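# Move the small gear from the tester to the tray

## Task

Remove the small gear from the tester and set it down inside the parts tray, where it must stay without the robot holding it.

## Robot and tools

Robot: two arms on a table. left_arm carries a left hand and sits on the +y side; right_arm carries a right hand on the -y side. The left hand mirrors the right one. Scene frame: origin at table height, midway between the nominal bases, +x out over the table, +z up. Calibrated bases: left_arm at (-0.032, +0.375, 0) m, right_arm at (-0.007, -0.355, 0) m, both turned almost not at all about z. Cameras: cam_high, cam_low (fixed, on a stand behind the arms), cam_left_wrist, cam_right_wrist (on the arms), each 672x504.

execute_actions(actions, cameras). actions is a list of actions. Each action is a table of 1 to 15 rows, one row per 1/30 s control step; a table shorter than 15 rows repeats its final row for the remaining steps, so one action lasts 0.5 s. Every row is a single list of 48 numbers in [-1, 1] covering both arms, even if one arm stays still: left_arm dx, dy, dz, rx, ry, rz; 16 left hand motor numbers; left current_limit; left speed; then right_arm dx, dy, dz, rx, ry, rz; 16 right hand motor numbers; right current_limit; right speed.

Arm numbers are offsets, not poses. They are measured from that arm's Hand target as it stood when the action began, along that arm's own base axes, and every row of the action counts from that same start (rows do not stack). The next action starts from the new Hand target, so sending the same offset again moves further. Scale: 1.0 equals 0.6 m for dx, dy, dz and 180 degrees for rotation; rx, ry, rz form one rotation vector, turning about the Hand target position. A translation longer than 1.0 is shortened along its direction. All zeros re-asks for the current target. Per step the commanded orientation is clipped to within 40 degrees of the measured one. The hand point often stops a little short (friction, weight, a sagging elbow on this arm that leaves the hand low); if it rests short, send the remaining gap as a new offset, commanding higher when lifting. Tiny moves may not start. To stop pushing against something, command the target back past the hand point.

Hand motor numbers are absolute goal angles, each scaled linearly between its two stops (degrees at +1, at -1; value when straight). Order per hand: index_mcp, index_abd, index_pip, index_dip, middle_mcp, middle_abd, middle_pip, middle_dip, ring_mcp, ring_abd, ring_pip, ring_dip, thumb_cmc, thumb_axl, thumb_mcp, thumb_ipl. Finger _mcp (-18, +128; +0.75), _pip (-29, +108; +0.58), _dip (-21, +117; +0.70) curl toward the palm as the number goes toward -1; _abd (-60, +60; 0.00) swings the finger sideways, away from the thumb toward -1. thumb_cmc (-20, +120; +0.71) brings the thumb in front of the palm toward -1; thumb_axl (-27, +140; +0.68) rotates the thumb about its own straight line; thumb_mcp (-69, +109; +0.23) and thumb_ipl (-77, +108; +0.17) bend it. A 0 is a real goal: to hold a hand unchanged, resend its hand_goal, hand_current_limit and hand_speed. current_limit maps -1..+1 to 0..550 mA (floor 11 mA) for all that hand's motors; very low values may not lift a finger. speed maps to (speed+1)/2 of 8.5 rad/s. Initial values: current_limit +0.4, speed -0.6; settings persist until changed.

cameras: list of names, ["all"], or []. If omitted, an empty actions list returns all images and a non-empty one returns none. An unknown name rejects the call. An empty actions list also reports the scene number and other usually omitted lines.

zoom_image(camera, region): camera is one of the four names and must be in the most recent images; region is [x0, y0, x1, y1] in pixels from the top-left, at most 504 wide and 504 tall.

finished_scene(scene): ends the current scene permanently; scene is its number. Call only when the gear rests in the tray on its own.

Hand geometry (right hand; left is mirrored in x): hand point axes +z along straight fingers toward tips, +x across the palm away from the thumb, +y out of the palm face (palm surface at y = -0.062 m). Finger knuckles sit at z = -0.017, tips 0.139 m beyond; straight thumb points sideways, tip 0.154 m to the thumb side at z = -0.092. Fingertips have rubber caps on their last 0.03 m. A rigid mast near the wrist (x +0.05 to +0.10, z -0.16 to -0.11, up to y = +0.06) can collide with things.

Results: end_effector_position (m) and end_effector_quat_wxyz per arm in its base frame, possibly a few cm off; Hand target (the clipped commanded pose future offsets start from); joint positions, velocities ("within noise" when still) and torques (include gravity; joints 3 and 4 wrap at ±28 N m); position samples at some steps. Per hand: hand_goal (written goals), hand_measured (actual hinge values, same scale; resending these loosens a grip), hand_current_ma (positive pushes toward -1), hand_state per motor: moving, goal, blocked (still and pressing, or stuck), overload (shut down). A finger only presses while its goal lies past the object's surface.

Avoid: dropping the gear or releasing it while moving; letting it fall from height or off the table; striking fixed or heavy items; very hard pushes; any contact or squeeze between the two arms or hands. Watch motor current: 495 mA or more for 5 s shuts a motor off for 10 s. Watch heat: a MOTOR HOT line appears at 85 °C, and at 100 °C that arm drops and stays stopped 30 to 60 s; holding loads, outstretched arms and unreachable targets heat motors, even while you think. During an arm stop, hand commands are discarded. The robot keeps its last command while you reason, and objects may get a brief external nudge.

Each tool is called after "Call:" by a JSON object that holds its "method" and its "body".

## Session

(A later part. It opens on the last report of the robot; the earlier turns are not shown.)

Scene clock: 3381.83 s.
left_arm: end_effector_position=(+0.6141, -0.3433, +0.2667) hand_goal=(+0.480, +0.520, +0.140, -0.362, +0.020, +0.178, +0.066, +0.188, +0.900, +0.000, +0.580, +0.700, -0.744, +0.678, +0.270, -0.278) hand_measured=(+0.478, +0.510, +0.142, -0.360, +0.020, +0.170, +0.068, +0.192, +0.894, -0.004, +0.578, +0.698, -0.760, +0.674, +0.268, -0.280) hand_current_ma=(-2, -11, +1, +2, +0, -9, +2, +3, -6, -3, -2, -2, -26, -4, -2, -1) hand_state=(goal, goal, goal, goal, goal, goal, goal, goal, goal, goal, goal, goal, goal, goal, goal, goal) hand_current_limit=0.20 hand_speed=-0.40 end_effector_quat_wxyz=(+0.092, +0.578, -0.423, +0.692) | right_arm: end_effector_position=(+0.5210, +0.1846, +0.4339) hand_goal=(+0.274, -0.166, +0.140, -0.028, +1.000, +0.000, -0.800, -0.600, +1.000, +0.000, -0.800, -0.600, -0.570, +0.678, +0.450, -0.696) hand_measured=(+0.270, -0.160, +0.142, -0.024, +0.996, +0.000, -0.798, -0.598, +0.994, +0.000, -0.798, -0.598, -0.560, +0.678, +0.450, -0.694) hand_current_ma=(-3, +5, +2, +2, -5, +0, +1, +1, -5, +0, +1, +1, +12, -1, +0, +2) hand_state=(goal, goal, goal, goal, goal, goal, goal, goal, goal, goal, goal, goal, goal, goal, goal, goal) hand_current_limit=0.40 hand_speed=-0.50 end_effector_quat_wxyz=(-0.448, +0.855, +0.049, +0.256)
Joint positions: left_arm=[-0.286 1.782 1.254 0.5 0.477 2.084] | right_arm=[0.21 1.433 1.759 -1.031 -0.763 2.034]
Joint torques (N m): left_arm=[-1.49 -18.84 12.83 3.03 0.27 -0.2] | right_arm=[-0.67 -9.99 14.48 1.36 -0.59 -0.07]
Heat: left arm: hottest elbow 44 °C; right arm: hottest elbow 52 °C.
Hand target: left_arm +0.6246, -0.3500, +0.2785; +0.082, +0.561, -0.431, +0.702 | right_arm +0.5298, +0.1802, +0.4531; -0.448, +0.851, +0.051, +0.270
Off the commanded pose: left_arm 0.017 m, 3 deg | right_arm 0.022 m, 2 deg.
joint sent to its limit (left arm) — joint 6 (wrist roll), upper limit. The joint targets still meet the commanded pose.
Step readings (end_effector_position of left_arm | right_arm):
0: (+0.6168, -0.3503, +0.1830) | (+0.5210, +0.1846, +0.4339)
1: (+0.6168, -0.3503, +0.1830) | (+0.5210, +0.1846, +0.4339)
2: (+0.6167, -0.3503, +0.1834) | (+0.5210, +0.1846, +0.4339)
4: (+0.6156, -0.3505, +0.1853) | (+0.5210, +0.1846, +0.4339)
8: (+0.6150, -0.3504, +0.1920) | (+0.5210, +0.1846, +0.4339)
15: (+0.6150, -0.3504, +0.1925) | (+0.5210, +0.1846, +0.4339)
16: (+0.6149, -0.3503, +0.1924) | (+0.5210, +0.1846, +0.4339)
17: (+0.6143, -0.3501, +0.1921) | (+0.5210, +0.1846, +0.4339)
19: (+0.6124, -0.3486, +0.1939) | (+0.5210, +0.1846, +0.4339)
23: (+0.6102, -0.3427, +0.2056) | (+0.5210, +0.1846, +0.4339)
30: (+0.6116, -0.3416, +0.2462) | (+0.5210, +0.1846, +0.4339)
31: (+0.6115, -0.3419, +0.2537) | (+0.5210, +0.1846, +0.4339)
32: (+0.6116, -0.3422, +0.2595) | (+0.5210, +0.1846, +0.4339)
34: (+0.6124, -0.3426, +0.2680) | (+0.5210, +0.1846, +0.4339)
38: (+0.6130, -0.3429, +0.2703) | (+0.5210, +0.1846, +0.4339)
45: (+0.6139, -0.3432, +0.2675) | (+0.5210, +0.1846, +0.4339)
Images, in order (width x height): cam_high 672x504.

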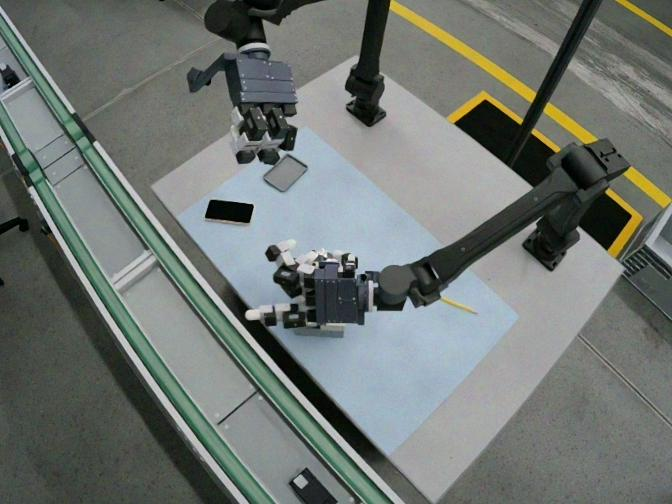

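Call:
{"method": "execute_actions", "body": {"actions": [[[0,0,-0.06,0,0,0,0.479,0.52,0.139,-0.362,0.02,0.177,0.066,0.188,0.9,0,0.58,0.7,-0.745,0.677,0.27,-0.278,0.2,-0.4,0,0,0,0,0,0,0.274,-0.167,0.139,-0.029,1,0,-0.8,-0.6,1,0,-0.8,-0.6,-0.571,0.677,0.449,-0.697,0.4,-0.5]]]}}

Scene clock: 3386.33 s.
left_arm: end_effector_position=(+0.6230, -0.3460, +0.2435) hand_goal=(+0.480, +0.520, +0.140, -0.362, +0.020, +0.178, +0.066, +0.188, +0.900, +0.000, +0.580, +0.700, -0.744, +0.678, +0.270, -0.278) hand_measured=(+0.478, +0.510, +0.142, -0.360, +0.020, +0.170, +0.068, +0.192, +0.894, -0.004, +0.578, +0.698, -0.756, +0.676, +0.268, -0.280) hand_current_ma=(-2, -10, +1, +2, +0, -9, +2, +3, -6, -3, -2, -2, -18, -3, -1, -1) hand_state=(goal, goal, goal, goal, goal, goal, goal, goal, goal, goal, goal, goal, goal, goal, goal, goal) hand_current_limit=0.20 hand_speed=-0.40 end_effector_quat_wxyz=(+0.089, +0.569, -0.421, +0.701) | right_arm: end_effector_position=(+0.5210, +0.1846, +0.4339) hand_goal=(+0.274, -0.166, +0.140, -0.028, +1.000, +0.000, -0.800, -0.600, +1.000, +0.000, -0.800, -0.600, -0.570, +0.678, +0.450, -0.696) hand_measured=(+0.270, -0.160, +0.142, -0.024, +0.996, +0.000, -0.798, -0.598, +0.994, +0.000, -0.798, -0.598, -0.560, +0.678, +0.450, -0.694) hand_current_ma=(-3, +5, +2, +2, -5, +0, +1, +1, -5, +0, +1, +1, +12, -1, +0, +2) hand_state=(goal, goal, goal, goal, goal, goal, goal, goal, goal, goal, goal, goal, goal, goal, goal, goal) hand_current_limit=0.40 hand_speed=-0.50 end_effector_quat_wxyz=(-0.448, +0.855, +0.049, +0.256)
Joint positions: left_arm=[-0.286 1.84 1.254 0.584 0.477 2.084] | right_arm=[0.21 1.433 1.759 -1.031 -0.763 2.034]
Joint torques (N m): left_arm=[-1.61 -20.37 9.76 3.03 0.27 -0.18] | right_arm=[-0.62 -10.11 14.52 1.31 -0.61 -0.08]
Heat: left arm: hottest elbow 45 °C; right arm: hottest elbow 52 °C.
Hand target: left_arm +0.6245, -0.3501, +0.2424; +0.082, +0.561, -0.431, +0.702 | right_arm +0.5298, +0.1802, +0.4531; -0.448, +0.851, +0.051, +0.270
Off the commanded pose: left_arm 0.004 m, 2 deg | right_arm 0.022 m, 2 deg.
joint sent to its limit (left arm) — joint 6 (wrist roll), upper limit. The joint targets still meet the commanded pose.
Step readings (end_effector_position of left_arm | right_arm):
0: (+0.6141, -0.3433, +0.2667) | (+0.5210, +0.1846, +0.4339)
1: (+0.6142, -0.3433, +0.2667) | (+0.5210, +0.1846, +0.4339)
2: (+0.6147, -0.3435, +0.2670) | (+0.5210, +0.1846, +0.4339)
4: (+0.6164, -0.3440, +0.2669) | (+0.5210, +0.1846, +0.4339)
8: (+0.6200, -0.3451, +0.2576) | (+0.5210, +0.1846, +0.4339)
15: (+0.6230, -0.3459, +0.2429) | (+0.5210, +0.1846, +0.4339)

Call:
{"method": "execute_actions", "body": {"actions": [[[0.009,0.009,-0.113,0,0,0,0.479,0.52,0.139,-0.362,0.02,0.177,0.066,0.188,0.9,0,0.58,0.7,-0.745,0.677,0.27,-0.278,0.2,-0.4,0,0,0,0,0,0,0.274,-0.167,0.139,-0.029,1,0,-0.8,-0.6,1,0,-0.8,-0.6,-0.571,0.677,0.449,-0.697,0.4,-0.5]]], "cameras": ["cam_high"]}}

Call:
{"method": "zoom_image", "body": {"camera": "cam_high", "region": [280, 240, 360, 300]}}

Scene clock: 3390.33 s.
left_arm: end_effector_position=(+0.6307, -0.3400, +0.2349) hand_goal=(+0.480, +0.520, +0.140, -0.362, +0.020, +0.178, +0.066, +0.188, +0.900, +0.000, +0.580, +0.700, -0.744, +0.678, +0.270, -0.278) hand_measured=(+0.478, +0.512, +0.142, -0.360, +0.020, +0.170, +0.068, +0.190, +0.894, -0.004, +0.578, +0.698, -0.668, +0.690, +0.276, -0.284) hand_current_ma=(-2, -9, +1, +2, +0, -9, +2, +2, -6, -3, -2, -2, +220, +24, +11, -11) hand_state=(goal, goal, goal, goal, goal, goal, goal, goal, goal, goal, goal, goal, blocked, goal, goal, goal) hand_current_limit=0.20 hand_speed=-0.40 end_effector_quat_wxyz=(+0.091, +0.541, -0.405, +0.731) | right_arm: end_effector_position=(+0.5210, +0.1846, +0.4339) hand_goal=(+0.274, -0.166, +0.140, -0.028, +1.000, +0.000, -0.800, -0.600, +1.000, +0.000, -0.800, -0.600, -0.570, +0.678, +0.450, -0.696) hand_measured=(+0.270, -0.160, +0.142, -0.024, +0.996, +0.000, -0.798, -0.598, +0.994, +0.000, -0.798, -0.598, -0.560, +0.678, +0.450, -0.694) hand_current_ma=(-3, +5, +2, +2, -5, +0, +1, +1, -5, +0, +1, +1, +12, -1, +0, +2) hand_state=(goal, goal, goal, goal, goal, goal, goal, goal, goal, goal, goal, goal, goal, goal, goal, goal) hand_current_limit=0.40 hand_speed=-0.50 end_effector_quat_wxyz=(-0.448, +0.855, +0.049, +0.256)
Joint positions: left_arm=[-0.272 1.898 1.246 0.75 0.493 2.044] | right_arm=[0.21 1.433 1.759 -1.031 -0.763 2.034]
Joint torques (N m): left_arm=[-1.55 -16.09 6.76 2.39 0.2 0.18] | right_arm=[-0.79 -9.93 14.46 1.28 -0.59 -0.05]
Heat: left arm: hottest elbow 45 °C; right arm: hottest elbow 52 °C.
Hand target: left_arm +0.6298, -0.3447, +0.1746; +0.082, +0.561, -0.431, +0.702 | right_arm +0.5298, +0.1802, +0.4531; -0.448, +0.851, +0.051, +0.270
Off the commanded pose: left_arm 0.060 m, 5 deg | right_arm 0.022 m, 2 deg.
joint sent to its limit (left arm) — joint 6 (wrist roll), upper limit. The joint targets are off in position, not in orientation.
Step readings (end_effector_position of left_arm | right_arm):
0: (+0.6230, -0.3460, +0.2435) | (+0.5210, +0.1846, +0.4339)
1: (+0.6231, -0.3460, +0.2436) | (+0.5210, +0.1846, +0.4339)
2: (+0.6232, -0.3463, +0.2440) | (+0.5210, +0.1846, +0.4339)
4: (+0.6243, -0.3472, +0.2431) | (+0.5210, +0.1846, +0.4339)
8: (+0.6289, -0.3422, +0.2377) | (+0.5210, +0.1846, +0.4339)
15: (+0.6308, -0.3399, +0.2346) | (+0.5210, +0.1846, +0.4339)
Images, in order (width x height): cam_high 672x504.

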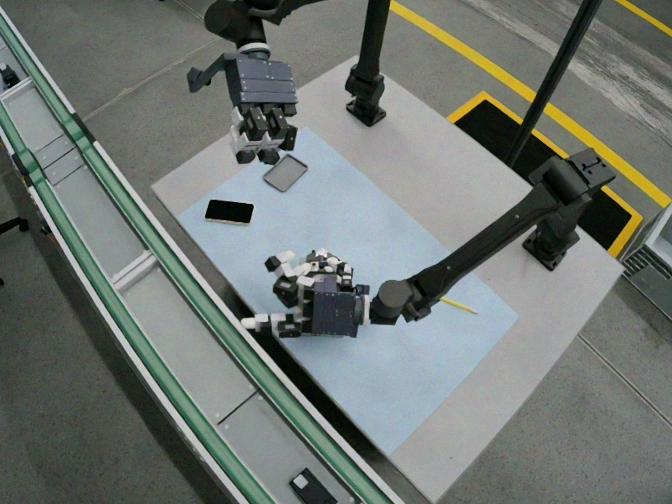

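Scaled by 6.300 from the camera's 672x504 image, which has a finer 960x720 frame.

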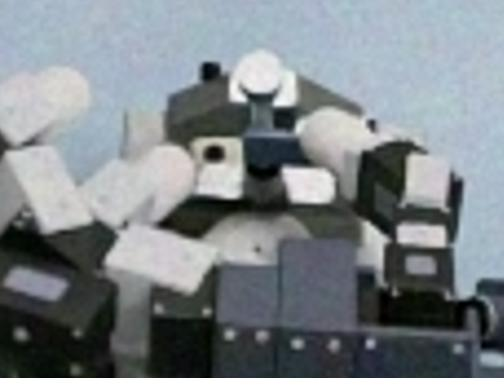

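Call:
{"method": "execute_actions", "body": {"actions": [[[0.012,0.012,0.14,0,0,0,0.479,0.52,0.139,-0.362,0.02,0.177,0.066,0.188,0.9,0,0.58,0.7,-0.745,0.677,0.27,-0.278,0.2,-0.4,0,0,0,0,0,0,0.274,-0.167,0.139,-0.029,1,0,-0.8,-0.6,1,0,-0.8,-0.6,-0.571,0.677,0.449,-0.697,0.4,-0.5]],[[0.0,0.0,0.05,0,0,0,0.479,0.52,0.139,-0.362,0.02,0.177,0.066,0.188,0.9,0,0.58,0.7,-0.745,0.677,0.27,-0.278,0.2,-0.4,0,0,0,0,0,0,0.274,-0.167,0.139,-0.029,1,0,-0.8,-0.6,1,0,-0.8,-0.6,-0.571,0.677,0.449,-0.697,0.4,-0.5]],[[0.0,0.0,-0.075,0,0,0,0.479,0.52,0.139,-0.362,0.02,0.177,0.066,0.188,0.9,0,0.58,0.7,-0.745,0.677,0.27,-0.278,0.2,-0.4,0,0,0,0,0,0,0.274,-0.167,0.139,-0.029,1,0,-0.8,-0.6,1,0,-0.8,-0.6,-0.571,0.677,0.449,-0.697,0.4,-0.5]]], "cameras": ["cam_high"]}}

Call:
{"method": "zoom_image", "body": {"camera": "cam_high", "region": [280, 240, 360, 300]}}

Scene clock: 3396.70 s.
left_arm: end_effector_position=(+0.6283, -0.3386, +0.2415) hand_goal=(+0.480, +0.520, +0.140, -0.362, +0.020, +0.178, +0.066, +0.188, +0.900, +0.000, +0.580, +0.700, -0.744, +0.678, +0.270, -0.278) hand_measured=(+0.478, +0.512, +0.142, -0.360, +0.020, +0.170, +0.068, +0.190, +0.894, -0.004, +0.578, +0.698, -0.748, +0.680, +0.268, -0.280) hand_current_ma=(-2, -9, +1, +2, +0, -9, +2, +2, -6, -3, -2, -2, -5, +2, -2, -1) hand_state=(goal, goal, goal, goal, goal, goal, goal, goal, goal, goal, goal, goal, goal, goal, goal, goal) hand_current_limit=0.20 hand_speed=-0.40 end_effector_quat_wxyz=(+0.097, +0.573, -0.421, +0.697) | right_arm: end_effector_position=(+0.5210, +0.1846, +0.4339) hand_goal=(+0.274, -0.166, +0.140, -0.028, +1.000, +0.000, -0.800, -0.600, +1.000, +0.000, -0.800, -0.600, -0.570, +0.678, +0.450, -0.696) hand_measured=(+0.270, -0.160, +0.142, -0.024, +0.996, +0.000, -0.798, -0.598, +0.994, +0.000, -0.798, -0.598, -0.560, +0.678, +0.450, -0.694) hand_current_ma=(-3, +5, +2, +2, -5, +0, +1, +1, -5, +0, +1, +1, +12, -1, +0, +2) hand_state=(goal, goal, goal, goal, goal, goal, goal, goal, goal, goal, goal, goal, goal, goal, goal, goal) hand_current_limit=0.40 hand_speed=-0.50 end_effector_quat_wxyz=(-0.448, +0.855, +0.049, +0.256)
Joint positions: left_arm=[-0.27 1.852 1.268 0.572 0.502 2.072] | right_arm=[0.21 1.433 1.759 -1.031 -0.763 2.034]
Joint torques (N m): left_arm=[-0.73 -20.13 11.03 3.03 0.28 -0.08] | right_arm=[-0.5 -9.99 14.5 1.28 -0.59 -0.05]
Heat: left arm: hottest elbow 45 °C; right arm: hottest elbow 52 °C.
Hand target: left_arm +0.6371, -0.3374, +0.2435; +0.082, +0.561, -0.431, +0.702 | right_arm +0.5298, +0.1802, +0.4531; -0.448, +0.851, +0.051, +0.270
Off the commanded pose: left_arm 0.009 m, 3 deg | right_arm 0.022 m, 2 deg.
joint sent to its limit (left arm) — joint 6 (wrist roll), upper limit. The joint targets still meet the commanded pose.
Step readings (end_effector_position of left_arm | right_arm):
0: (+0.6307, -0.3400, +0.2349) | (+0.5210, +0.1846, +0.4339)
1: (+0.6306, -0.3400, +0.2348) | (+0.5210, +0.1846, +0.4339)
2: (+0.6304, -0.3398, +0.2333) | (+0.5210, +0.1846, +0.4339)
4: (+0.6292, -0.3386, +0.2311) | (+0.5210, +0.1846, +0.4339)
8: (+0.6261, -0.3378, +0.2301) | (+0.5210, +0.1846, +0.4339)
15: (+0.6248, -0.3377, +0.2315) | (+0.5210, +0.1846, +0.4339)
16: (+0.6249, -0.3377, +0.2313) | (+0.5210, +0.1846, +0.4339)
17: (+0.6249, -0.3377, +0.2313) | (+0.5210, +0.1846, +0.4339)
19: (+0.6247, -0.3376, +0.2321) | (+0.5210, +0.1846, +0.4339)
23: (+0.6226, -0.3370, +0.2376) | (+0.5210, +0.1846, +0.4339)
30: (+0.6231, -0.3370, +0.2478) | (+0.5210, +0.1846, +0.4339)
31: (+0.6232, -0.3370, +0.2479) | (+0.5210, +0.1846, +0.4339)
32: (+0.6232, -0.3371, +0.2484) | (+0.5210, +0.1846, +0.4339)
34: (+0.6240, -0.3373, +0.2501) | (+0.5210, +0.1846, +0.4339)
38: (+0.6258, -0.3378, +0.2520) | (+0.5210, +0.1846, +0.4339)
45: (+0.6279, -0.3385, +0.2429) | (+0.5210, +0.1846, +0.4339)
Images, in order (width x height): cam_high 672x504.

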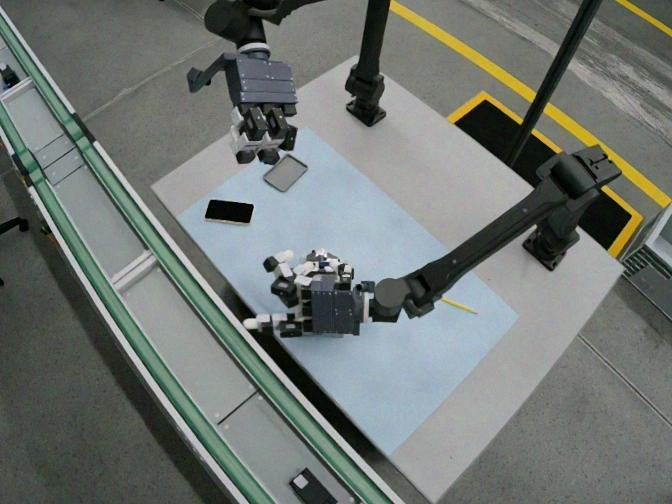

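Scaled by 6.300 from the camera's 672x504 image, which has a finer 960x720 frame.

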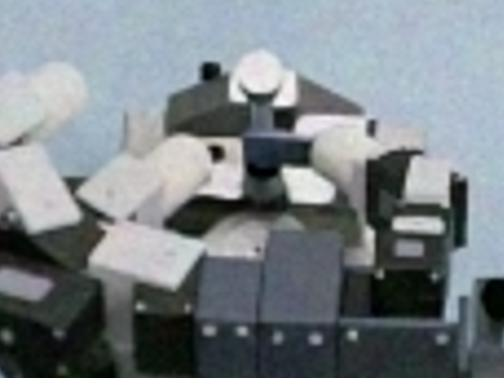

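Call:
{"method": "execute_actions", "body": {"actions": [[[0.0,0.0,-0.115,0,0,0,0.479,0.52,0.139,-0.362,0.02,0.177,0.066,0.188,0.9,0,0.58,0.7,-0.745,0.677,0.27,-0.278,0.2,-0.4,0,0,0,0,0,0,0.274,-0.167,0.139,-0.029,1,0,-0.8,-0.6,1,0,-0.8,-0.6,-0.571,0.677,0.449,-0.697,0.4,-0.5]]], "cameras": ["cam_high"]}}

Call:
{"method": "zoom_image", "body": {"camera": "cam_high", "region": [290, 245, 350, 295]}}

Scene clock: 3400.50 s.
left_arm: end_effector_position=(+0.6344, -0.3406, +0.1747) hand_goal=(+0.480, +0.520, +0.140, -0.362, +0.020, +0.178, +0.066, +0.188, +0.900, +0.000, +0.580, +0.700, -0.744, +0.678, +0.270, -0.278) hand_measured=(+0.478, +0.512, +0.140, -0.360, +0.020, +0.176, +0.068, +0.190, +0.894, -0.004, +0.578, +0.698, -0.734, +0.682, +0.274, -0.278) hand_current_ma=(-3, -8, +1, +2, +0, -2, +2, +2, -6, -3, -2, -2, +13, +5, +4, +0) hand_state=(goal, goal, goal, goal, goal, goal, goal, goal, goal, goal, goal, goal, goal, goal, goal, goal) hand_current_limit=0.20 hand_speed=-0.40 end_effector_quat_wxyz=(+0.097, +0.569, -0.421, +0.699) | right_arm: end_effector_position=(+0.5210, +0.1846, +0.4339) hand_goal=(+0.274, -0.166, +0.140, -0.028, +1.000, +0.000, -0.800, -0.600, +1.000, +0.000, -0.800, -0.600, -0.570, +0.678, +0.450, -0.696) hand_measured=(+0.270, -0.160, +0.142, -0.024, +0.996, +0.000, -0.798, -0.598, +0.994, +0.000, -0.798, -0.598, -0.560, +0.678, +0.450, -0.694) hand_current_ma=(-3, +5, +2, +2, -5, +0, +1, +1, -5, +0, +1, +1, +12, -1, +0, +2) hand_state=(goal, goal, goal, goal, goal, goal, goal, goal, goal, goal, goal, goal, goal, goal, goal, goal) hand_current_limit=0.40 hand_speed=-0.50 end_effector_quat_wxyz=(-0.448, +0.855, +0.049, +0.256)
Joint positions: left_arm=[-0.27 1.976 1.244 0.729 0.505 2.073] | right_arm=[0.21 1.433 1.759 -1.031 -0.763 2.034]
Joint torques (N m): left_arm=[-0.73 -22.07 8.43 2.96 0.2 -0.08] | right_arm=[-0.44 -10.17 14.5 1.29 -0.59 -0.08]
Heat: left arm: hottest elbow 44 °C; right arm: hottest elbow 52 °C.
Hand target: left_arm +0.6371, -0.3374, +0.1745; +0.082, +0.561, -0.431, +0.702 | right_arm +0.5298, +0.1802, +0.4531; -0.448, +0.851, +0.051, +0.270
Off the commanded pose: left_arm 0.004 m, 2 deg | right_arm 0.022 m, 2 deg.
joint sent to its limit (left arm) — joint 6 (wrist roll), upper limit. The joint targets still meet the commanded pose.
Step readings (end_effector_position of left_arm | right_arm):
0: (+0.6283, -0.3386, +0.2415) | (+0.5210, +0.1846, +0.4339)
1: (+0.6284, -0.3386, +0.2417) | (+0.5210, +0.1846, +0.4339)
2: (+0.6289, -0.3388, +0.2422) | (+0.5210, +0.1846, +0.4339)
4: (+0.6312, -0.3396, +0.2410) | (+0.5210, +0.1846, +0.4339)
8: (+0.6335, -0.3402, +0.2171) | (+0.5210, +0.1846, +0.4339)
15: (+0.6343, -0.3405, +0.1735) | (+0.5210, +0.1846, +0.4339)
Images, in order (width x height): cam_high 672x504.

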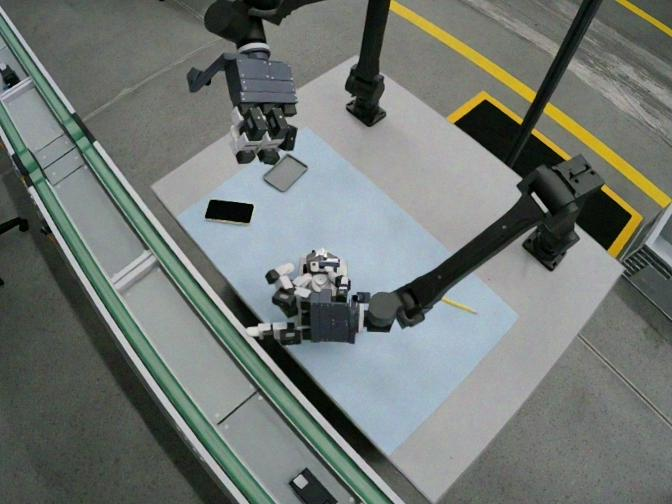

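Scaled by 8.400 from the camera's 672x504 image, which has a finer 960x720 frame.

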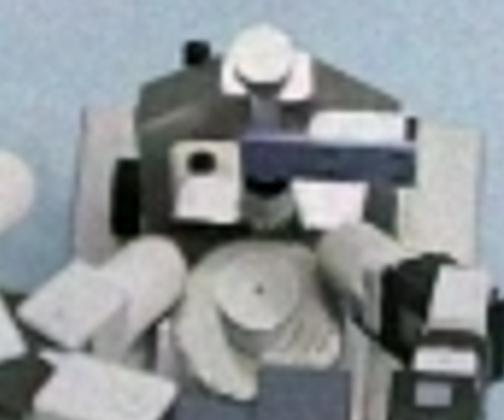

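Call:
{"method": "execute_actions", "body": {"actions": [[[-0.0237,-0.0187,0.0,0,0,0,0.479,0.52,0.139,-0.362,-0.01,0.177,0.066,0.188,0.9,0,0.58,0.7,-0.745,0.677,0.23,-0.278,0.2,-0.4,0,0,0,0,0,0,0.274,-0.167,0.139,-0.029,1,0,-0.8,-0.6,1,0,-0.8,-0.6,-0.571,0.677,0.449,-0.697,0.4,-0.5]]], "cameras": ["cam_high"]}}

Call:
{"method": "zoom_image", "body": {"camera": "cam_high", "region": [290, 245, 350, 295]}}

Scene clock: 3406.37 s.
left_arm: end_effector_position=(+0.6327, -0.3407, +0.1750) hand_goal=(+0.480, +0.520, +0.140, -0.362, -0.010, +0.178, +0.066, +0.188, +0.900, +0.000, +0.580, +0.700, -0.744, +0.678, +0.230, -0.278) hand_measured=(+0.478, +0.512, +0.140, -0.360, -0.006, +0.180, +0.070, +0.190, +0.894, -0.004, +0.578, +0.698, -0.732, +0.682, +0.230, -0.278) hand_current_ma=(-3, -8, +1, +2, +4, +1, +3, +2, -6, -3, -2, -2, +18, +5, +0, +0) hand_state=(goal, goal, goal, goal, goal, goal, goal, goal, goal, goal, goal, goal, goal, goal, goal, goal) hand_current_limit=0.20 hand_speed=-0.40 end_effector_quat_wxyz=(+0.090, +0.568, -0.416, +0.704) | right_arm: end_effector_position=(+0.5210, +0.1846, +0.4339) hand_goal=(+0.274, -0.166, +0.140, -0.028, +1.000, +0.000, -0.800, -0.600, +1.000, +0.000, -0.800, -0.600, -0.570, +0.678, +0.450, -0.696) hand_measured=(+0.270, -0.160, +0.142, -0.024, +0.996, +0.000, -0.798, -0.598, +0.994, +0.000, -0.798, -0.598, -0.560, +0.678, +0.450, -0.694) hand_current_ma=(-3, +5, +2, +2, -5, +0, +1, +1, -5, +0, +1, +1, +12, -1, +0, +2) hand_state=(goal, goal, goal, goal, goal, goal, goal, goal, goal, goal, goal, goal, goal, goal, goal, goal) hand_current_limit=0.40 hand_speed=-0.50 end_effector_quat_wxyz=(-0.448, +0.855, +0.049, +0.256)
Joint positions: left_arm=[-0.274 1.971 1.228 0.751 0.486 2.072] | right_arm=[0.21 1.433 1.759 -1.031 -0.763 2.034]
Joint torques (N m): left_arm=[-2.43 -23.36 6.93 2.73 0.02 -0.07] | right_arm=[-0.56 -10.17 14.57 1.26 -0.59 -0.08]
Heat: left arm: hottest elbow 44 °C; right arm: hottest elbow 52 °C.
Hand target: left_arm +0.6228, -0.3488, +0.1747; +0.082, +0.560, -0.431, +0.702 | right_arm +0.5298, +0.1802, +0.4531; -0.448, +0.851, +0.051, +0.270
Off the commanded pose: left_arm 0.013 m, 2 deg | right_arm 0.022 m, 2 deg.
joint sent to its limit (left arm) — joint 6 (wrist roll), upper limit. The joint targets still meet the commanded pose.
Step readings (end_effector_position of left_arm | right_arm):
0: (+0.6344, -0.3406, +0.1747) | (+0.5210, +0.1846, +0.4339)
1: (+0.6344, -0.3406, +0.1748) | (+0.5210, +0.1846, +0.4339)
2: (+0.6344, -0.3405, +0.1749) | (+0.5210, +0.1846, +0.4339)
4: (+0.6352, -0.3399, +0.1752) | (+0.5210, +0.1846, +0.4339)
8: (+0.6336, -0.3402, +0.1747) | (+0.5210, +0.1846, +0.4339)
15: (+0.6327, -0.3407, +0.1749) | (+0.5210, +0.1846, +0.4339)
Images, in order (width x height): cam_high 672x504.

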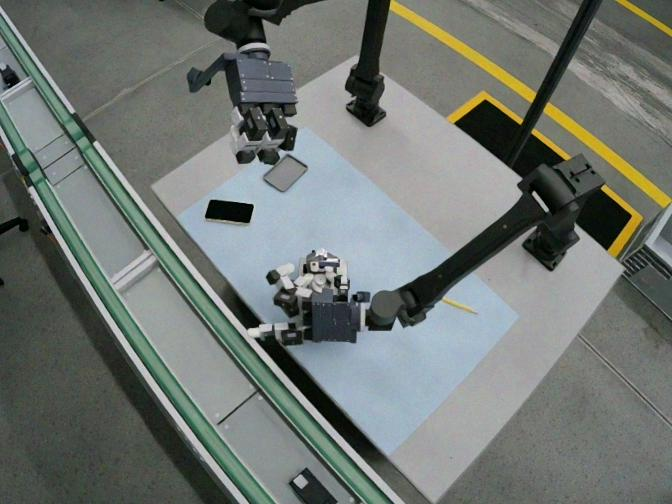

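Scaled by 8.400 from the camera's 672x504 image, which has a finer 960x720 frame.

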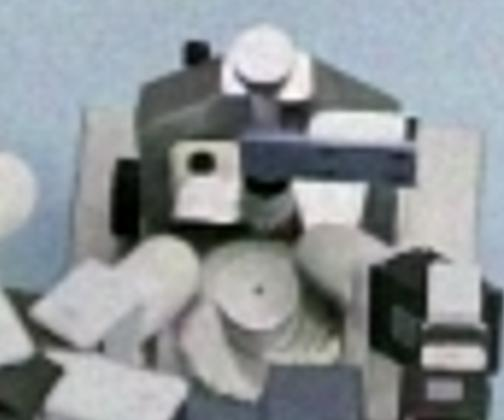

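Call:
{"method": "execute_actions", "body": {"actions": [[[-0.014,-0.0145,0.0,0,0,0,0.479,0.52,0.139,-0.362,-0.01,0.177,0.066,0.188,0.9,0,0.58,0.7,-0.745,0.677,0.23,-0.278,0.2,-0.4,0,0,0,0,0,0,0.274,-0.167,0.139,-0.029,1,0,-0.8,-0.6,1,0,-0.8,-0.6,-0.571,0.677,0.449,-0.697,0.4,-0.5]]]}}

Scene clock: 3409.60 s.
left_arm: end_effector_position=(+0.6214, -0.3509, +0.1703) hand_goal=(+0.480, +0.520, +0.140, -0.362, -0.010, +0.178, +0.066, +0.188, +0.900, +0.000, +0.580, +0.700, -0.744, +0.678, +0.230, -0.278) hand_measured=(+0.478, +0.512, +0.140, -0.360, -0.010, +0.178, +0.068, +0.190, +0.894, -0.004, +0.578, +0.698, -0.754, +0.678, +0.224, -0.280) hand_current_ma=(-3, -8, +1, +2, +0, +0, +2, +2, -6, -3, -2, -2, -12, +0, -7, -3) hand_state=(goal, goal, goal, goal, goal, goal, goal, goal, goal, goal, goal, goal, goal, goal, goal, goal) hand_current_limit=0.20 hand_speed=-0.40 end_effector_quat_wxyz=(+0.092, +0.571, -0.418, +0.700) | right_arm: end_effector_position=(+0.5210, +0.1846, +0.4339) hand_goal=(+0.274, -0.166, +0.140, -0.028, +1.000, +0.000, -0.800, -0.600, +1.000, +0.000, -0.800, -0.600, -0.570, +0.678, +0.450, -0.696) hand_measured=(+0.270, -0.160, +0.142, -0.024, +0.996, +0.000, -0.798, -0.598, +0.994, +0.000, -0.798, -0.598, -0.560, +0.678, +0.450, -0.694) hand_current_ma=(-3, +5, +2, +2, -5, +0, +1, +1, -5, +0, +1, +1, +12, -1, +0, +2) hand_state=(goal, goal, goal, goal, goal, goal, goal, goal, goal, goal, goal, goal, goal, goal, goal, goal) hand_current_limit=0.40 hand_speed=-0.50 end_effector_quat_wxyz=(-0.448, +0.855, +0.049, +0.256)
Joint positions: left_arm=[-0.295 1.961 1.202 0.756 0.467 2.073] | right_arm=[0.21 1.433 1.759 -1.031 -0.763 2.034]
Joint torques (N m): left_arm=[-2.26 -23.12 7.36 2.8 0.03 -0.06] | right_arm=[-0.79 -10.11 14.52 1.26 -0.58 -0.07]
Heat: left arm: hottest elbow 44 °C; right arm: hottest elbow 52 °C.
Hand target: left_arm +0.6144, -0.3575, +0.1747; +0.082, +0.560, -0.431, +0.702 | right_arm +0.5298, +0.1802, +0.4531; -0.448, +0.851, +0.051, +0.270
Off the commanded pose: left_arm 0.011 m, 2 deg | right_arm 0.022 m, 2 deg.
joint sent to its limit (left arm) — joint 6 (wrist roll), upper limit. The joint targets still meet the commanded pose.
Step readings (end_effector_position of left_arm | right_arm):
0: (+0.6327, -0.3407, +0.1750) | (+0.5210, +0.1846, +0.4339)
1: (+0.6329, -0.3406, +0.1750) | (+0.5210, +0.1846, +0.4339)
2: (+0.6329, -0.3405, +0.1747) | (+0.5210, +0.1846, +0.4339)
4: (+0.6317, -0.3412, +0.1749) | (+0.5210, +0.1846, +0.4339)
8: (+0.6261, -0.3461, +0.1738) | (+0.5210, +0.1846, +0.4339)
15: (+0.6214, -0.3509, +0.1703) | (+0.5210, +0.1846, +0.4339)

Call:
{"method": "execute_actions", "body": {"actions": [[[0,0,0.0,0,0,0,0.24,0.60,0.139,-0.362,-0.01,0.177,0.066,0.188,0.9,0,0.58,0.7,-0.745,0.677,0.23,-0.278,0.2,-0.5,0,0,0,0,0,0,0.274,-0.167,0.139,-0.029,1,0,-0.8,-0.6,1,0,-0.8,-0.6,-0.571,0.677,0.449,-0.697,0.4,-0.5]]], "cameras": ["cam_high"]}}

Call:
{"method": "zoom_image", "body": {"camera": "cam_high", "region": [290, 245, 350, 295]}}

Scene clock: 3415.13 s.
left_arm: end_effector_position=(+0.6215, -0.3508, +0.1703) hand_goal=(+0.240, +0.600, +0.140, -0.362, -0.010, +0.178, +0.066, +0.188, +0.900, +0.000, +0.580, +0.700, -0.744, +0.678, +0.230, -0.278) hand_measured=(+0.240, +0.590, +0.140, -0.360, -0.010, +0.178, +0.068, +0.190, +0.894, -0.004, +0.578, +0.698, -0.754, +0.678, +0.226, -0.280) hand_current_ma=(+0, -11, +0, +2, +0, +0, +2, +2, -6, -3, -2, -2, -12, +0, -7, -3) hand_state=(goal, goal, goal, goal, goal, goal, goal, goal, goal, goal, goal, goal, goal, goal, goal, goal) hand_current_limit=0.20 hand_speed=-0.50 end_effector_quat_wxyz=(+0.092, +0.572, -0.418, +0.700) | right_arm: end_effector_position=(+0.5210, +0.1846, +0.4339) hand_goal=(+0.274, -0.166, +0.140, -0.028, +1.000, +0.000, -0.800, -0.600, +1.000, +0.000, -0.800, -0.600, -0.570, +0.678, +0.450, -0.696) hand_measured=(+0.270, -0.160, +0.142, -0.024, +0.996, +0.000, -0.798, -0.598, +0.994, +0.000, -0.798, -0.598, -0.560, +0.678, +0.450, -0.694) hand_current_ma=(-3, +5, +2, +2, -5, +0, +1, +1, -5, +0, +1, +1, +12, -1, +0, +2) hand_state=(goal, goal, goal, goal, goal, goal, goal, goal, goal, goal, goal, goal, goal, goal, goal, goal) hand_current_limit=0.40 hand_speed=-0.50 end_effector_quat_wxyz=(-0.448, +0.855, +0.049, +0.256)
Joint positions: left_arm=[-0.295 1.961 1.202 0.756 0.466 2.073] | right_arm=[0.21 1.433 1.759 -1.031 -0.763 2.034]
Joint torques (N m): left_arm=[-2.08 -23.18 7.38 2.8 0.03 -0.1] | right_arm=[-0.56 -9.99 14.48 1.31 -0.59 -0.07]
Heat: left arm: hottest elbow 44 °C; right arm: hottest elbow 52 °C.
Hand target: left_arm +0.6144, -0.3575, +0.1747; +0.082, +0.561, -0.431, +0.702 | right_arm +0.5298, +0.1802, +0.4531; -0.448, +0.851, +0.051, +0.270
Off the commanded pose: left_arm 0.011 m, 2 deg | right_arm 0.022 m, 2 deg.
joint sent to its limit (left arm) — joint 6 (wrist roll), upper limit. The joint targets still meet the commanded pose.
Step readings (end_effector_position of left_arm | right_arm):
0: (+0.6214, -0.3509, +0.1703) | (+0.5210, +0.1846, +0.4339)
1: (+0.6215, -0.3509, +0.1703) | (+0.5210, +0.1846, +0.4339)
2: (+0.6215, -0.3508, +0.1703) | (+0.5210, +0.1846, +0.4339)
4: (+0.6215, -0.3508, +0.1703) | (+0.5210, +0.1846, +0.4339)
8: (+0.6215, -0.3508, +0.1703) | (+0.5210, +0.1846, +0.4339)
15: (+0.6215, -0.3508, +0.1703) | (+0.5210, +0.1846, +0.4339)
Images, in order (width x height): cam_high 672x504.

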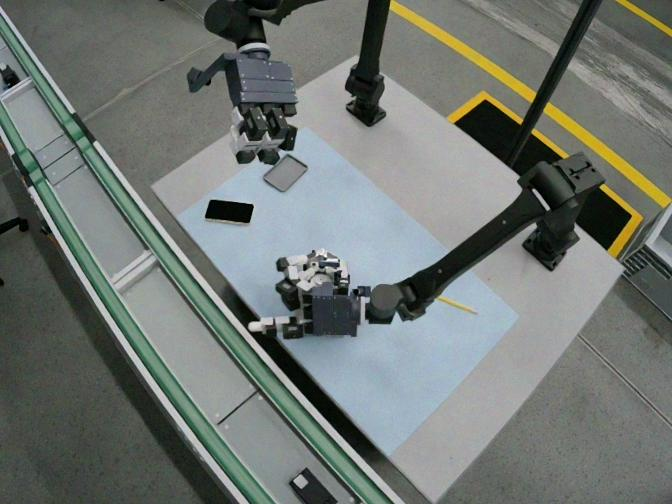

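Scaled by 8.400 from the camera's 672x504 image, which has a finer 960x720 frame.

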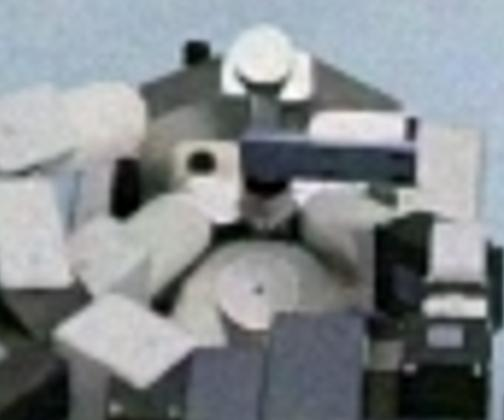

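Call:
{"method": "execute_actions", "body": {"actions": [[[0,0,0.0,0,0,0,0.14,0.56,0.139,-0.246,-0.01,0.177,0.066,0.188,0.9,0,0.58,0.7,-0.745,0.677,0.23,-0.278,0.1,-0.5,0,0,0,0,0,0,0.274,-0.167,0.139,-0.029,1,0,-0.8,-0.6,1,0,-0.8,-0.6,-0.571,0.677,0.449,-0.697,0.4,-0.5]]], "cameras": ["cam_high"]}}

Call:
{"method": "zoom_image", "body": {"camera": "cam_high", "region": [290, 245, 350, 295]}}

Scene clock: 3428.40 s.
left_arm: end_effector_position=(+0.6215, -0.3508, +0.1703) hand_goal=(+0.140, +0.560, +0.140, -0.246, -0.010, +0.178, +0.066, +0.188, +0.900, +0.000, +0.580, +0.700, -0.744, +0.678, +0.230, -0.278) hand_measured=(+0.140, +0.560, +0.140, -0.248, -0.010, +0.178, +0.068, +0.190, +0.894, -0.004, +0.578, +0.698, -0.754, +0.678, +0.226, -0.280) hand_current_ma=(+0, +0, +0, -2, +0, +0, +2, +2, -6, -3, -2, -2, -12, +0, -7, -3) hand_state=(goal, goal, goal, goal, goal, goal, goal, goal, goal, goal, goal, goal, goal, goal, goal, goal) hand_current_limit=0.10 hand_speed=-0.50 end_effector_quat_wxyz=(+0.092, +0.572, -0.418, +0.700) | right_arm: end_effector_position=(+0.5210, +0.1846, +0.4339) hand_goal=(+0.274, -0.166, +0.140, -0.028, +1.000, +0.000, -0.800, -0.600, +1.000, +0.000, -0.800, -0.600, -0.570, +0.678, +0.450, -0.696) hand_measured=(+0.270, -0.160, +0.142, -0.024, +0.996, +0.000, -0.798, -0.598, +0.994, +0.000, -0.798, -0.598, -0.560, +0.678, +0.450, -0.694) hand_current_ma=(-3, +5, +2, +2, -5, +0, +1, +1, -5, +0, +1, +1, +12, -1, +0, +2) hand_state=(goal, goal, goal, goal, goal, goal, goal, goal, goal, goal, goal, goal, goal, goal, goal, goal) hand_current_limit=0.40 hand_speed=-0.50 end_effector_quat_wxyz=(-0.448, +0.855, +0.049, +0.256)
Joint positions: left_arm=[-0.295 1.961 1.202 0.756 0.466 2.073] | right_arm=[0.21 1.433 1.759 -1.031 -0.763 2.034]
Joint torques (N m): left_arm=[-2.08 -23.47 7.34 2.8 0.06 -0.12] | right_arm=[-0.56 -9.99 14.46 1.37 -0.6 -0.08]
Heat: left arm: hottest elbow 43 °C; right arm: hottest elbow 52 °C.
Hand target: left_arm +0.6144, -0.3575, +0.1747; +0.082, +0.561, -0.431, +0.702 | right_arm +0.5298, +0.1802, +0.4531; -0.448, +0.851, +0.051, +0.270
Off the commanded pose: left_arm 0.011 m, 2 deg | right_arm 0.022 m, 2 deg.
joint sent to its limit (left arm) — joint 6 (wrist roll), upper limit. The joint targets still meet the commanded pose.
Step readings (end_effector_position of left_arm | right_arm):
0: (+0.6215, -0.3508, +0.1703) | (+0.5210, +0.1846, +0.4339)
1: (+0.6215, -0.3508, +0.1703) | (+0.5210, +0.1846, +0.4339)
2: (+0.6215, -0.3508, +0.1703) | (+0.5210, +0.1846, +0.4339)
4: (+0.6215, -0.3508, +0.1703) | (+0.5210, +0.1846, +0.4339)
8: (+0.6215, -0.3508, +0.1703) | (+0.5210, +0.1846, +0.4339)
15: (+0.6215, -0.3508, +0.1703) | (+0.5210, +0.1846, +0.4339)
Images, in order (width x height): cam_high 672x504.

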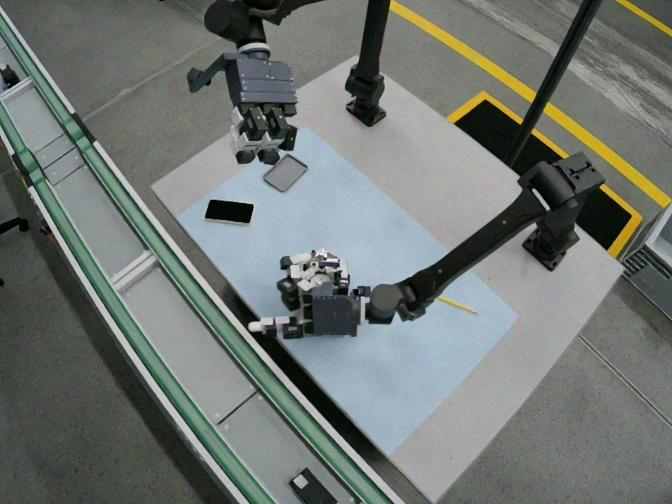

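Scaled by 8.400 from the camera's 672x504 image, which has a finer 960x720 frame.

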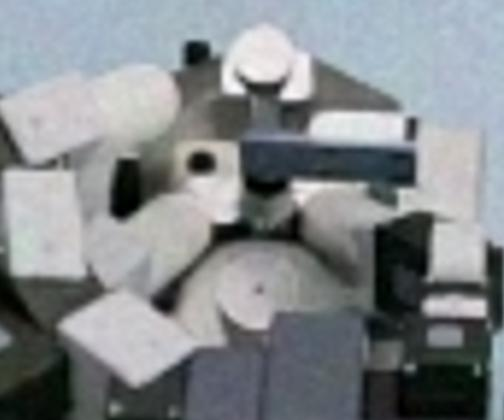

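Call:
{"method": "execute_actions", "body": {"actions": []}}

Call:
{"method": "zoom_image", "body": {"camera": "cam_high", "region": [270, 225, 370, 300]}}

Scene clock: 3453.57 s.
left_arm: end_effector_position=(+0.6215, -0.3508, +0.1703) hand_goal=(+0.140, +0.560, +0.140, -0.246, -0.010, +0.178, +0.066, +0.188, +0.900, +0.000, +0.580, +0.700, -0.744, +0.678, +0.230, -0.278) hand_measured=(+0.140, +0.560, +0.140, -0.248, -0.010, +0.178, +0.068, +0.190, +0.894, -0.004, +0.578, +0.698, -0.754, +0.678, +0.226, -0.280) hand_current_ma=(+0, +0, +0, -2, +0, +0, +2, +2, -6, -3, -2, -2, -12, +0, -7, -3) hand_state=(goal, goal, goal, goal, goal, goal, goal, goal, goal, goal, goal, goal, goal, goal, goal, goal) hand_current_limit=0.10 hand_speed=-0.50 end_effector_quat_wxyz=(+0.092, +0.572, -0.418, +0.700) | right_arm: end_effector_position=(+0.5210, +0.1846, +0.4339) hand_goal=(+0.274, -0.166, +0.140, -0.028, +1.000, +0.000, -0.800, -0.600, +1.000, +0.000, -0.800, -0.600, -0.570, +0.678, +0.450, -0.696) hand_measured=(+0.270, -0.160, +0.142, -0.024, +0.996, +0.000, -0.798, -0.598, +0.994, +0.000, -0.798, -0.598, -0.560, +0.678, +0.450, -0.694) hand_current_ma=(-3, +5, +2, +2, -5, +0, +1, +1, -5, +0, +1, +1, +12, -1, +0, +2) hand_state=(goal, goal, goal, goal, goal, goal, goal, goal, goal, goal, goal, goal, goal, goal, goal, goal) hand_current_limit=0.40 hand_speed=-0.50 end_effector_quat_wxyz=(-0.448, +0.855, +0.049, +0.256)
Joint positions: left_arm=[-0.295 1.961 1.202 0.756 0.466 2.073] | right_arm=[0.21 1.433 1.759 -1.031 -0.763 2.034]
Joint velocities: within noise
Joint torques (N m): left_arm=[-2.08 -23.3 7.32 2.85 0.04 -0.11] | right_arm=[-0.85 -10.11 14.48 1.26 -0.59 -0.08]
Heat: left arm: hottest elbow 42 °C; right arm: hottest elbow 52 °C.
Hand target: left_arm +0.6144, -0.3575, +0.1747; +0.082, +0.561, -0.431, +0.702 | right_arm +0.5298, +0.1802, +0.4531; -0.448, +0.851, +0.051, +0.270
Off the commanded pose: left_arm 0.011 m, 2 deg | right_arm 0.022 m, 2 deg.

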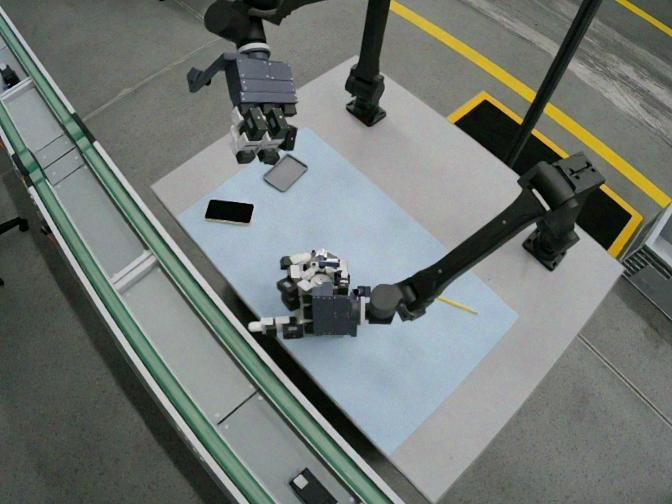

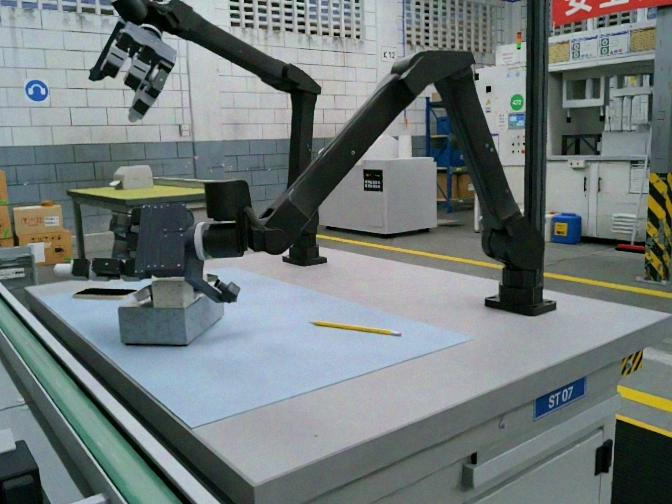

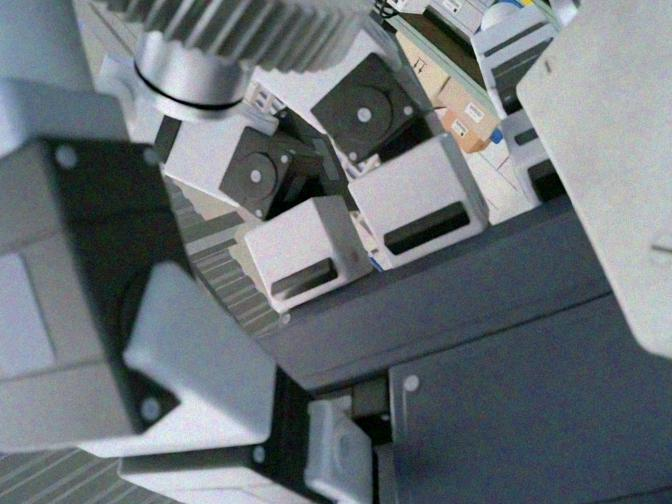

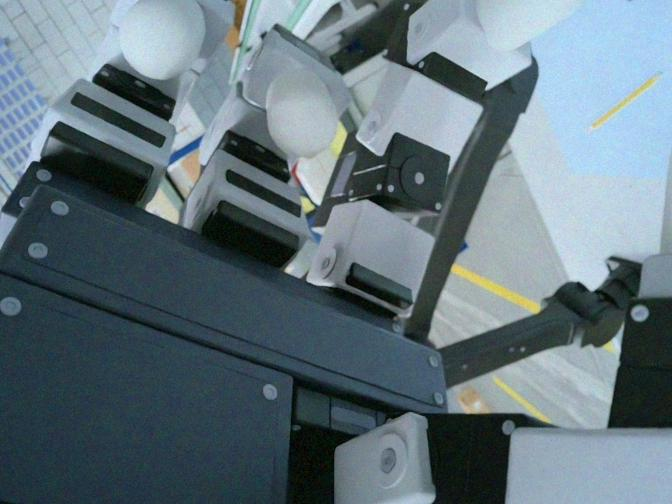

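Scaled by 5.040 from the camera's 672x504 image, which has a finer 960x720 frame.

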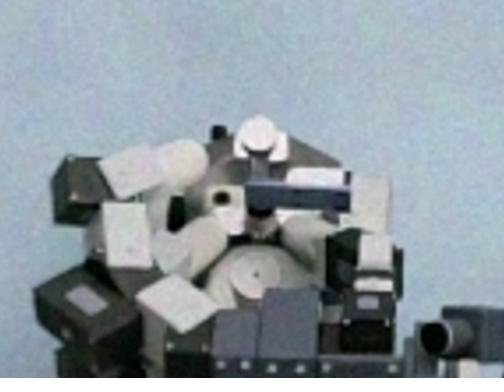

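Call:
{"method": "execute_actions", "body": {"actions": [[[0,0,0,0,0,0,0.08,0.56,0.139,-0.246,-0.01,0.177,0.066,0.188,0.9,0,0.58,0.7,-0.745,0.677,0.23,-0.278,0.1,-0.5,0,0,0,0,0,0,0.274,-0.167,0.139,-0.029,1,0,-0.8,-0.6,1,0,-0.8,-0.6,-0.571,0.677,0.449,-0.697,0.4,-0.5]]], "cameras": ["cam_high","cam_low"]}}

Call:
{"method": "zoom_image", "body": {"camera": "cam_high", "region": [290, 235, 350, 280]}}

Call:
{"method": "zoom_image", "body": {"camera": "cam_low", "region": [80, 190, 240, 310]}}

Scene clock: 3458.00 s.
left_arm: end_effector_position=(+0.6220, -0.3507, +0.1703) hand_goal=(+0.080, +0.560, +0.140, -0.246, -0.010, +0.178, +0.066, +0.188, +0.900, +0.000, +0.580, +0.700, -0.744, +0.678, +0.230, -0.278) hand_measured=(+0.114, +0.558, +0.146, -0.246, -0.010, +0.178, +0.068, +0.190, +0.894, -0.004, +0.578, +0.698, -0.754, +0.678, +0.228, -0.280) hand_current_ma=(+74, -1, +6, +0, +0, +0, +2, +2, -6, -3, -2, -2, -12, +0, -2, -2) hand_state=(blocked, goal, goal, goal, goal, goal, goal, goal, goal, goal, goal, goal, goal, goal, goal, goal) hand_current_limit=0.10 hand_speed=-0.50 end_effector_quat_wxyz=(+0.091, +0.572, -0.417, +0.700) | right_arm: end_effector_position=(+0.5210, +0.1846, +0.4339) hand_goal=(+0.274, -0.166, +0.140, -0.028, +1.000, +0.000, -0.800, -0.600, +1.000, +0.000, -0.800, -0.600, -0.570, +0.678, +0.450, -0.696) hand_measured=(+0.270, -0.160, +0.142, -0.024, +0.996, +0.000, -0.798, -0.598, +0.994, +0.000, -0.798, -0.598, -0.560, +0.678, +0.450, -0.694) hand_current_ma=(-3, +5, +2, +2, -5, +0, +1, +1, -5, +0, +1, +1, +12, -1, +0, +2) hand_state=(goal, goal, goal, goal, goal, goal, goal, goal, goal, goal, goal, goal, goal, goal, goal, goal) hand_current_limit=0.40 hand_speed=-0.50 end_effector_quat_wxyz=(-0.448, +0.855, +0.049, +0.256)
Joint positions: left_arm=[-0.295 1.961 1.202 0.756 0.464 2.073] | right_arm=[0.21 1.433 1.759 -1.031 -0.763 2.034]
Joint torques (N m): left_arm=[-2.26 -23.3 7.35 2.84 0.13 -0.1] | right_arm=[-0.56 -9.99 14.45 1.29 -0.59 -0.07]
Heat: left arm: hottest elbow 42 °C; right arm: hottest elbow 52 °C.
Hand target: left_arm +0.6144, -0.3575, +0.1747; +0.082, +0.561, -0.431, +0.702 | right_arm +0.5298, +0.1802, +0.4531; -0.448, +0.851, +0.051, +0.270
Off the commanded pose: left_arm 0.011 m, 2 deg | right_arm 0.022 m, 2 deg.
joint sent to its limit (left arm) — joint 6 (wrist roll), upper limit. The joint targets still meet the commanded pose.
Step readings (end_effector_position of left_arm | right_arm):
0: (+0.6215, -0.3508, +0.1703) | (+0.5210, +0.1846, +0.4339)
1: (+0.6215, -0.3508, +0.1703) | (+0.5210, +0.1846, +0.4339)
2: (+0.6218, -0.3507, +0.1703) | (+0.5210, +0.1846, +0.4339)
4: (+0.6219, -0.3507, +0.1703) | (+0.5210, +0.1846, +0.4339)
8: (+0.6220, -0.3507, +0.1703) | (+0.5210, +0.1846, +0.4339)
15: (+0.6220, -0.3507, +0.1703) | (+0.5210, +0.1846, +0.4339)
Images, in order (width x height): cam_high 672x504, cam_low 672x504.

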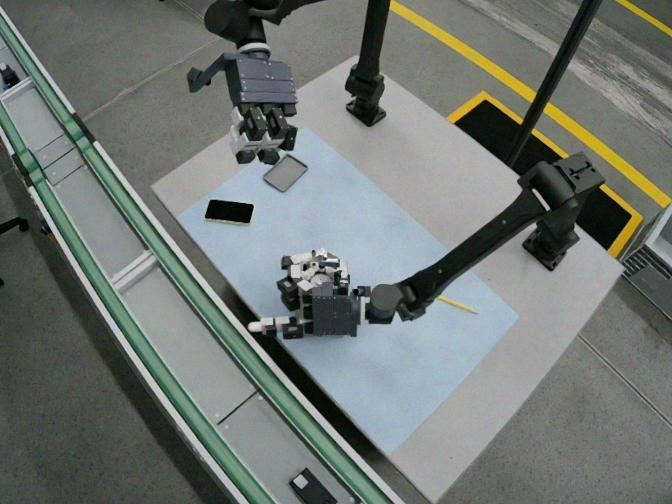

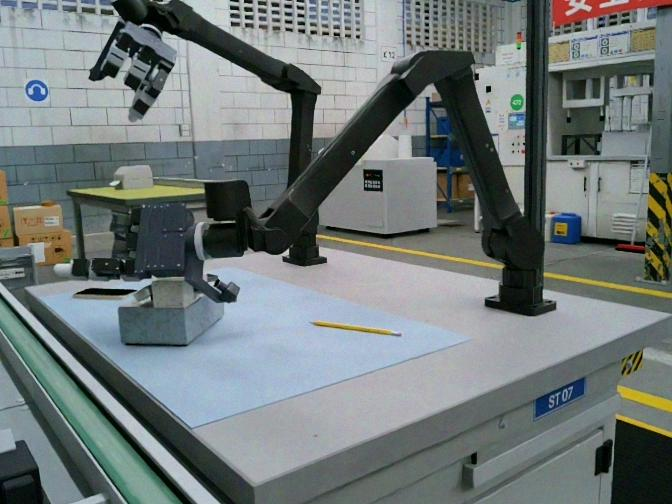

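Scaled by 8.400 from the camera's 672x504 image, which has a finer 960x720 frame.

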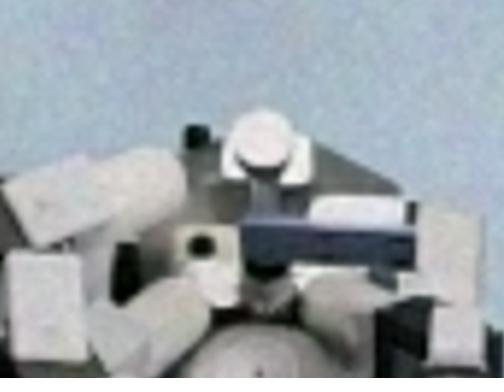

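Scaled by 3.150 from the camera's 672x504 image, which has a finer 960x720 frame.

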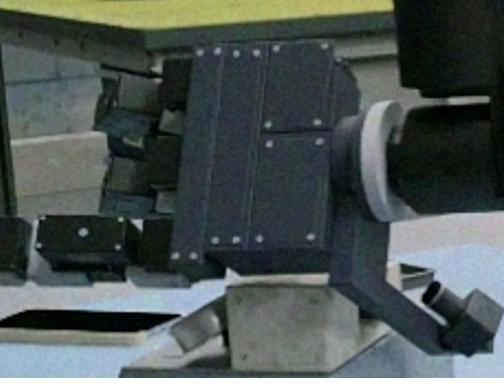

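Call:
{"method": "execute_actions", "body": {"actions": [], "cameras": ["cam_left_wrist","cam_high"]}}

Call:
{"method": "zoom_image", "body": {"camera": "cam_left_wrist", "region": [80, 0, 500, 315]}}

Scene clock: 3476.90 s.
left_arm: end_effector_position=(+0.6220, -0.3507, +0.1703) hand_goal=(+0.080, +0.560, +0.140, -0.246, -0.010, +0.178, +0.066, +0.188, +0.900, +0.000, +0.580, +0.700, -0.744, +0.678, +0.230, -0.278) hand_measured=(+0.114, +0.558, +0.146, -0.246, -0.010, +0.178, +0.068, +0.190, +0.894, -0.004, +0.578, +0.698, -0.754, +0.678, +0.228, -0.280) hand_current_ma=(+74, -1, +6, +0, +0, +0, +2, +2, -6, -3, -2, -2, -12, +0, -2, -2) hand_state=(blocked, goal, goal, goal, goal, goal, goal, goal, goal, goal, goal, goal, goal, goal, goal, goal) hand_current_limit=0.10 hand_speed=-0.50 end_effector_quat_wxyz=(+0.091, +0.572, -0.417, +0.700) | right_arm: end_effector_position=(+0.5210, +0.1846, +0.4339) hand_goal=(+0.274, -0.166, +0.140, -0.028, +1.000, +0.000, -0.800, -0.600, +1.000, +0.000, -0.800, -0.600, -0.570, +0.678, +0.450, -0.696) hand_measured=(+0.270, -0.160, +0.142, -0.024, +0.996, +0.000, -0.798, -0.598, +0.994, +0.000, -0.798, -0.598, -0.560, +0.678, +0.450, -0.694) hand_current_ma=(-3, +5, +2, +2, -5, +0, +1, +1, -5, +0, +1, +1, +12, -1, +0, +2) hand_state=(goal, goal, goal, goal, goal, goal, goal, goal, goal, goal, goal, goal, goal, goal, goal, goal) hand_current_limit=0.40 hand_speed=-0.50 end_effector_quat_wxyz=(-0.448, +0.855, +0.049, +0.256)
Joint positions: left_arm=[-0.295 1.961 1.202 0.756 0.464 2.073] | right_arm=[0.21 1.433 1.759 -1.031 -0.763 2.034]
Joint velocities: within noise
Joint torques (N m): left_arm=[-2.08 -23.53 7.42 2.78 0.13 -0.09] | right_arm=[-0.62 -9.99 14.48 1.26 -0.61 -0.06]
Heat: left arm: hottest elbow 42 °C; right arm: hottest elbow 52 °C.
Hand target: left_arm +0.6144, -0.3575, +0.1747; +0.082, +0.561, -0.431, +0.702 | right_arm +0.5298, +0.1802, +0.4531; -0.448, +0.851, +0.051, +0.270
Off the commanded pose: left_arm 0.011 m, 2 deg | right_arm 0.022 m, 2 deg.
Images, in order (width x height): cam_high 672x504, cam_left_wrist 672x504.

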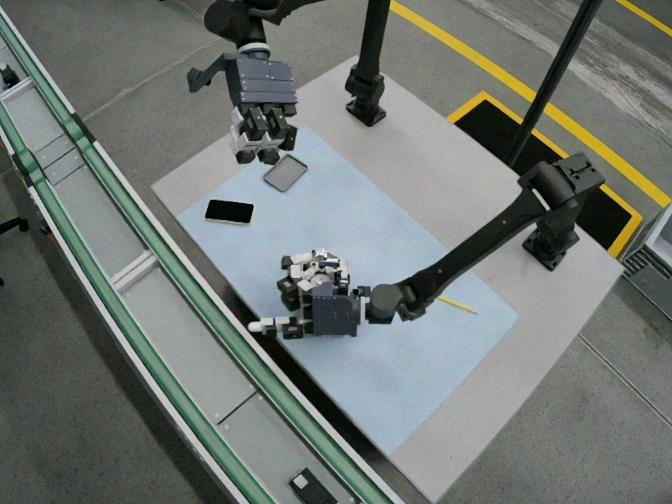

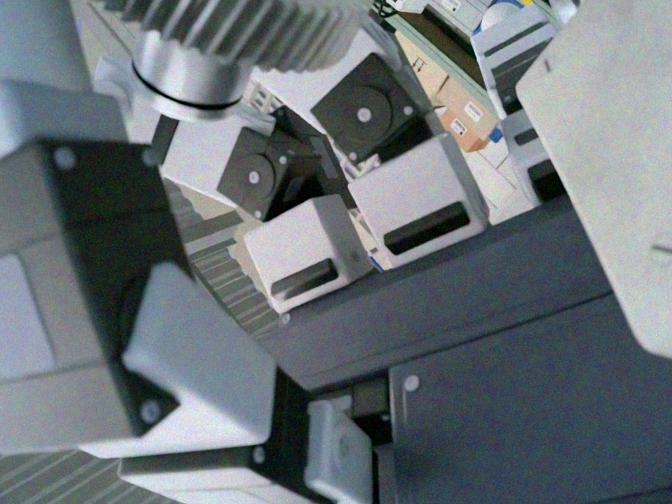

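Scaled by 1.200 from the camera's 672x504 image, which has a finer 960x720 frame.

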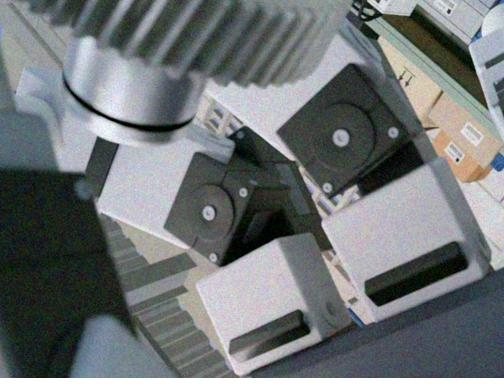

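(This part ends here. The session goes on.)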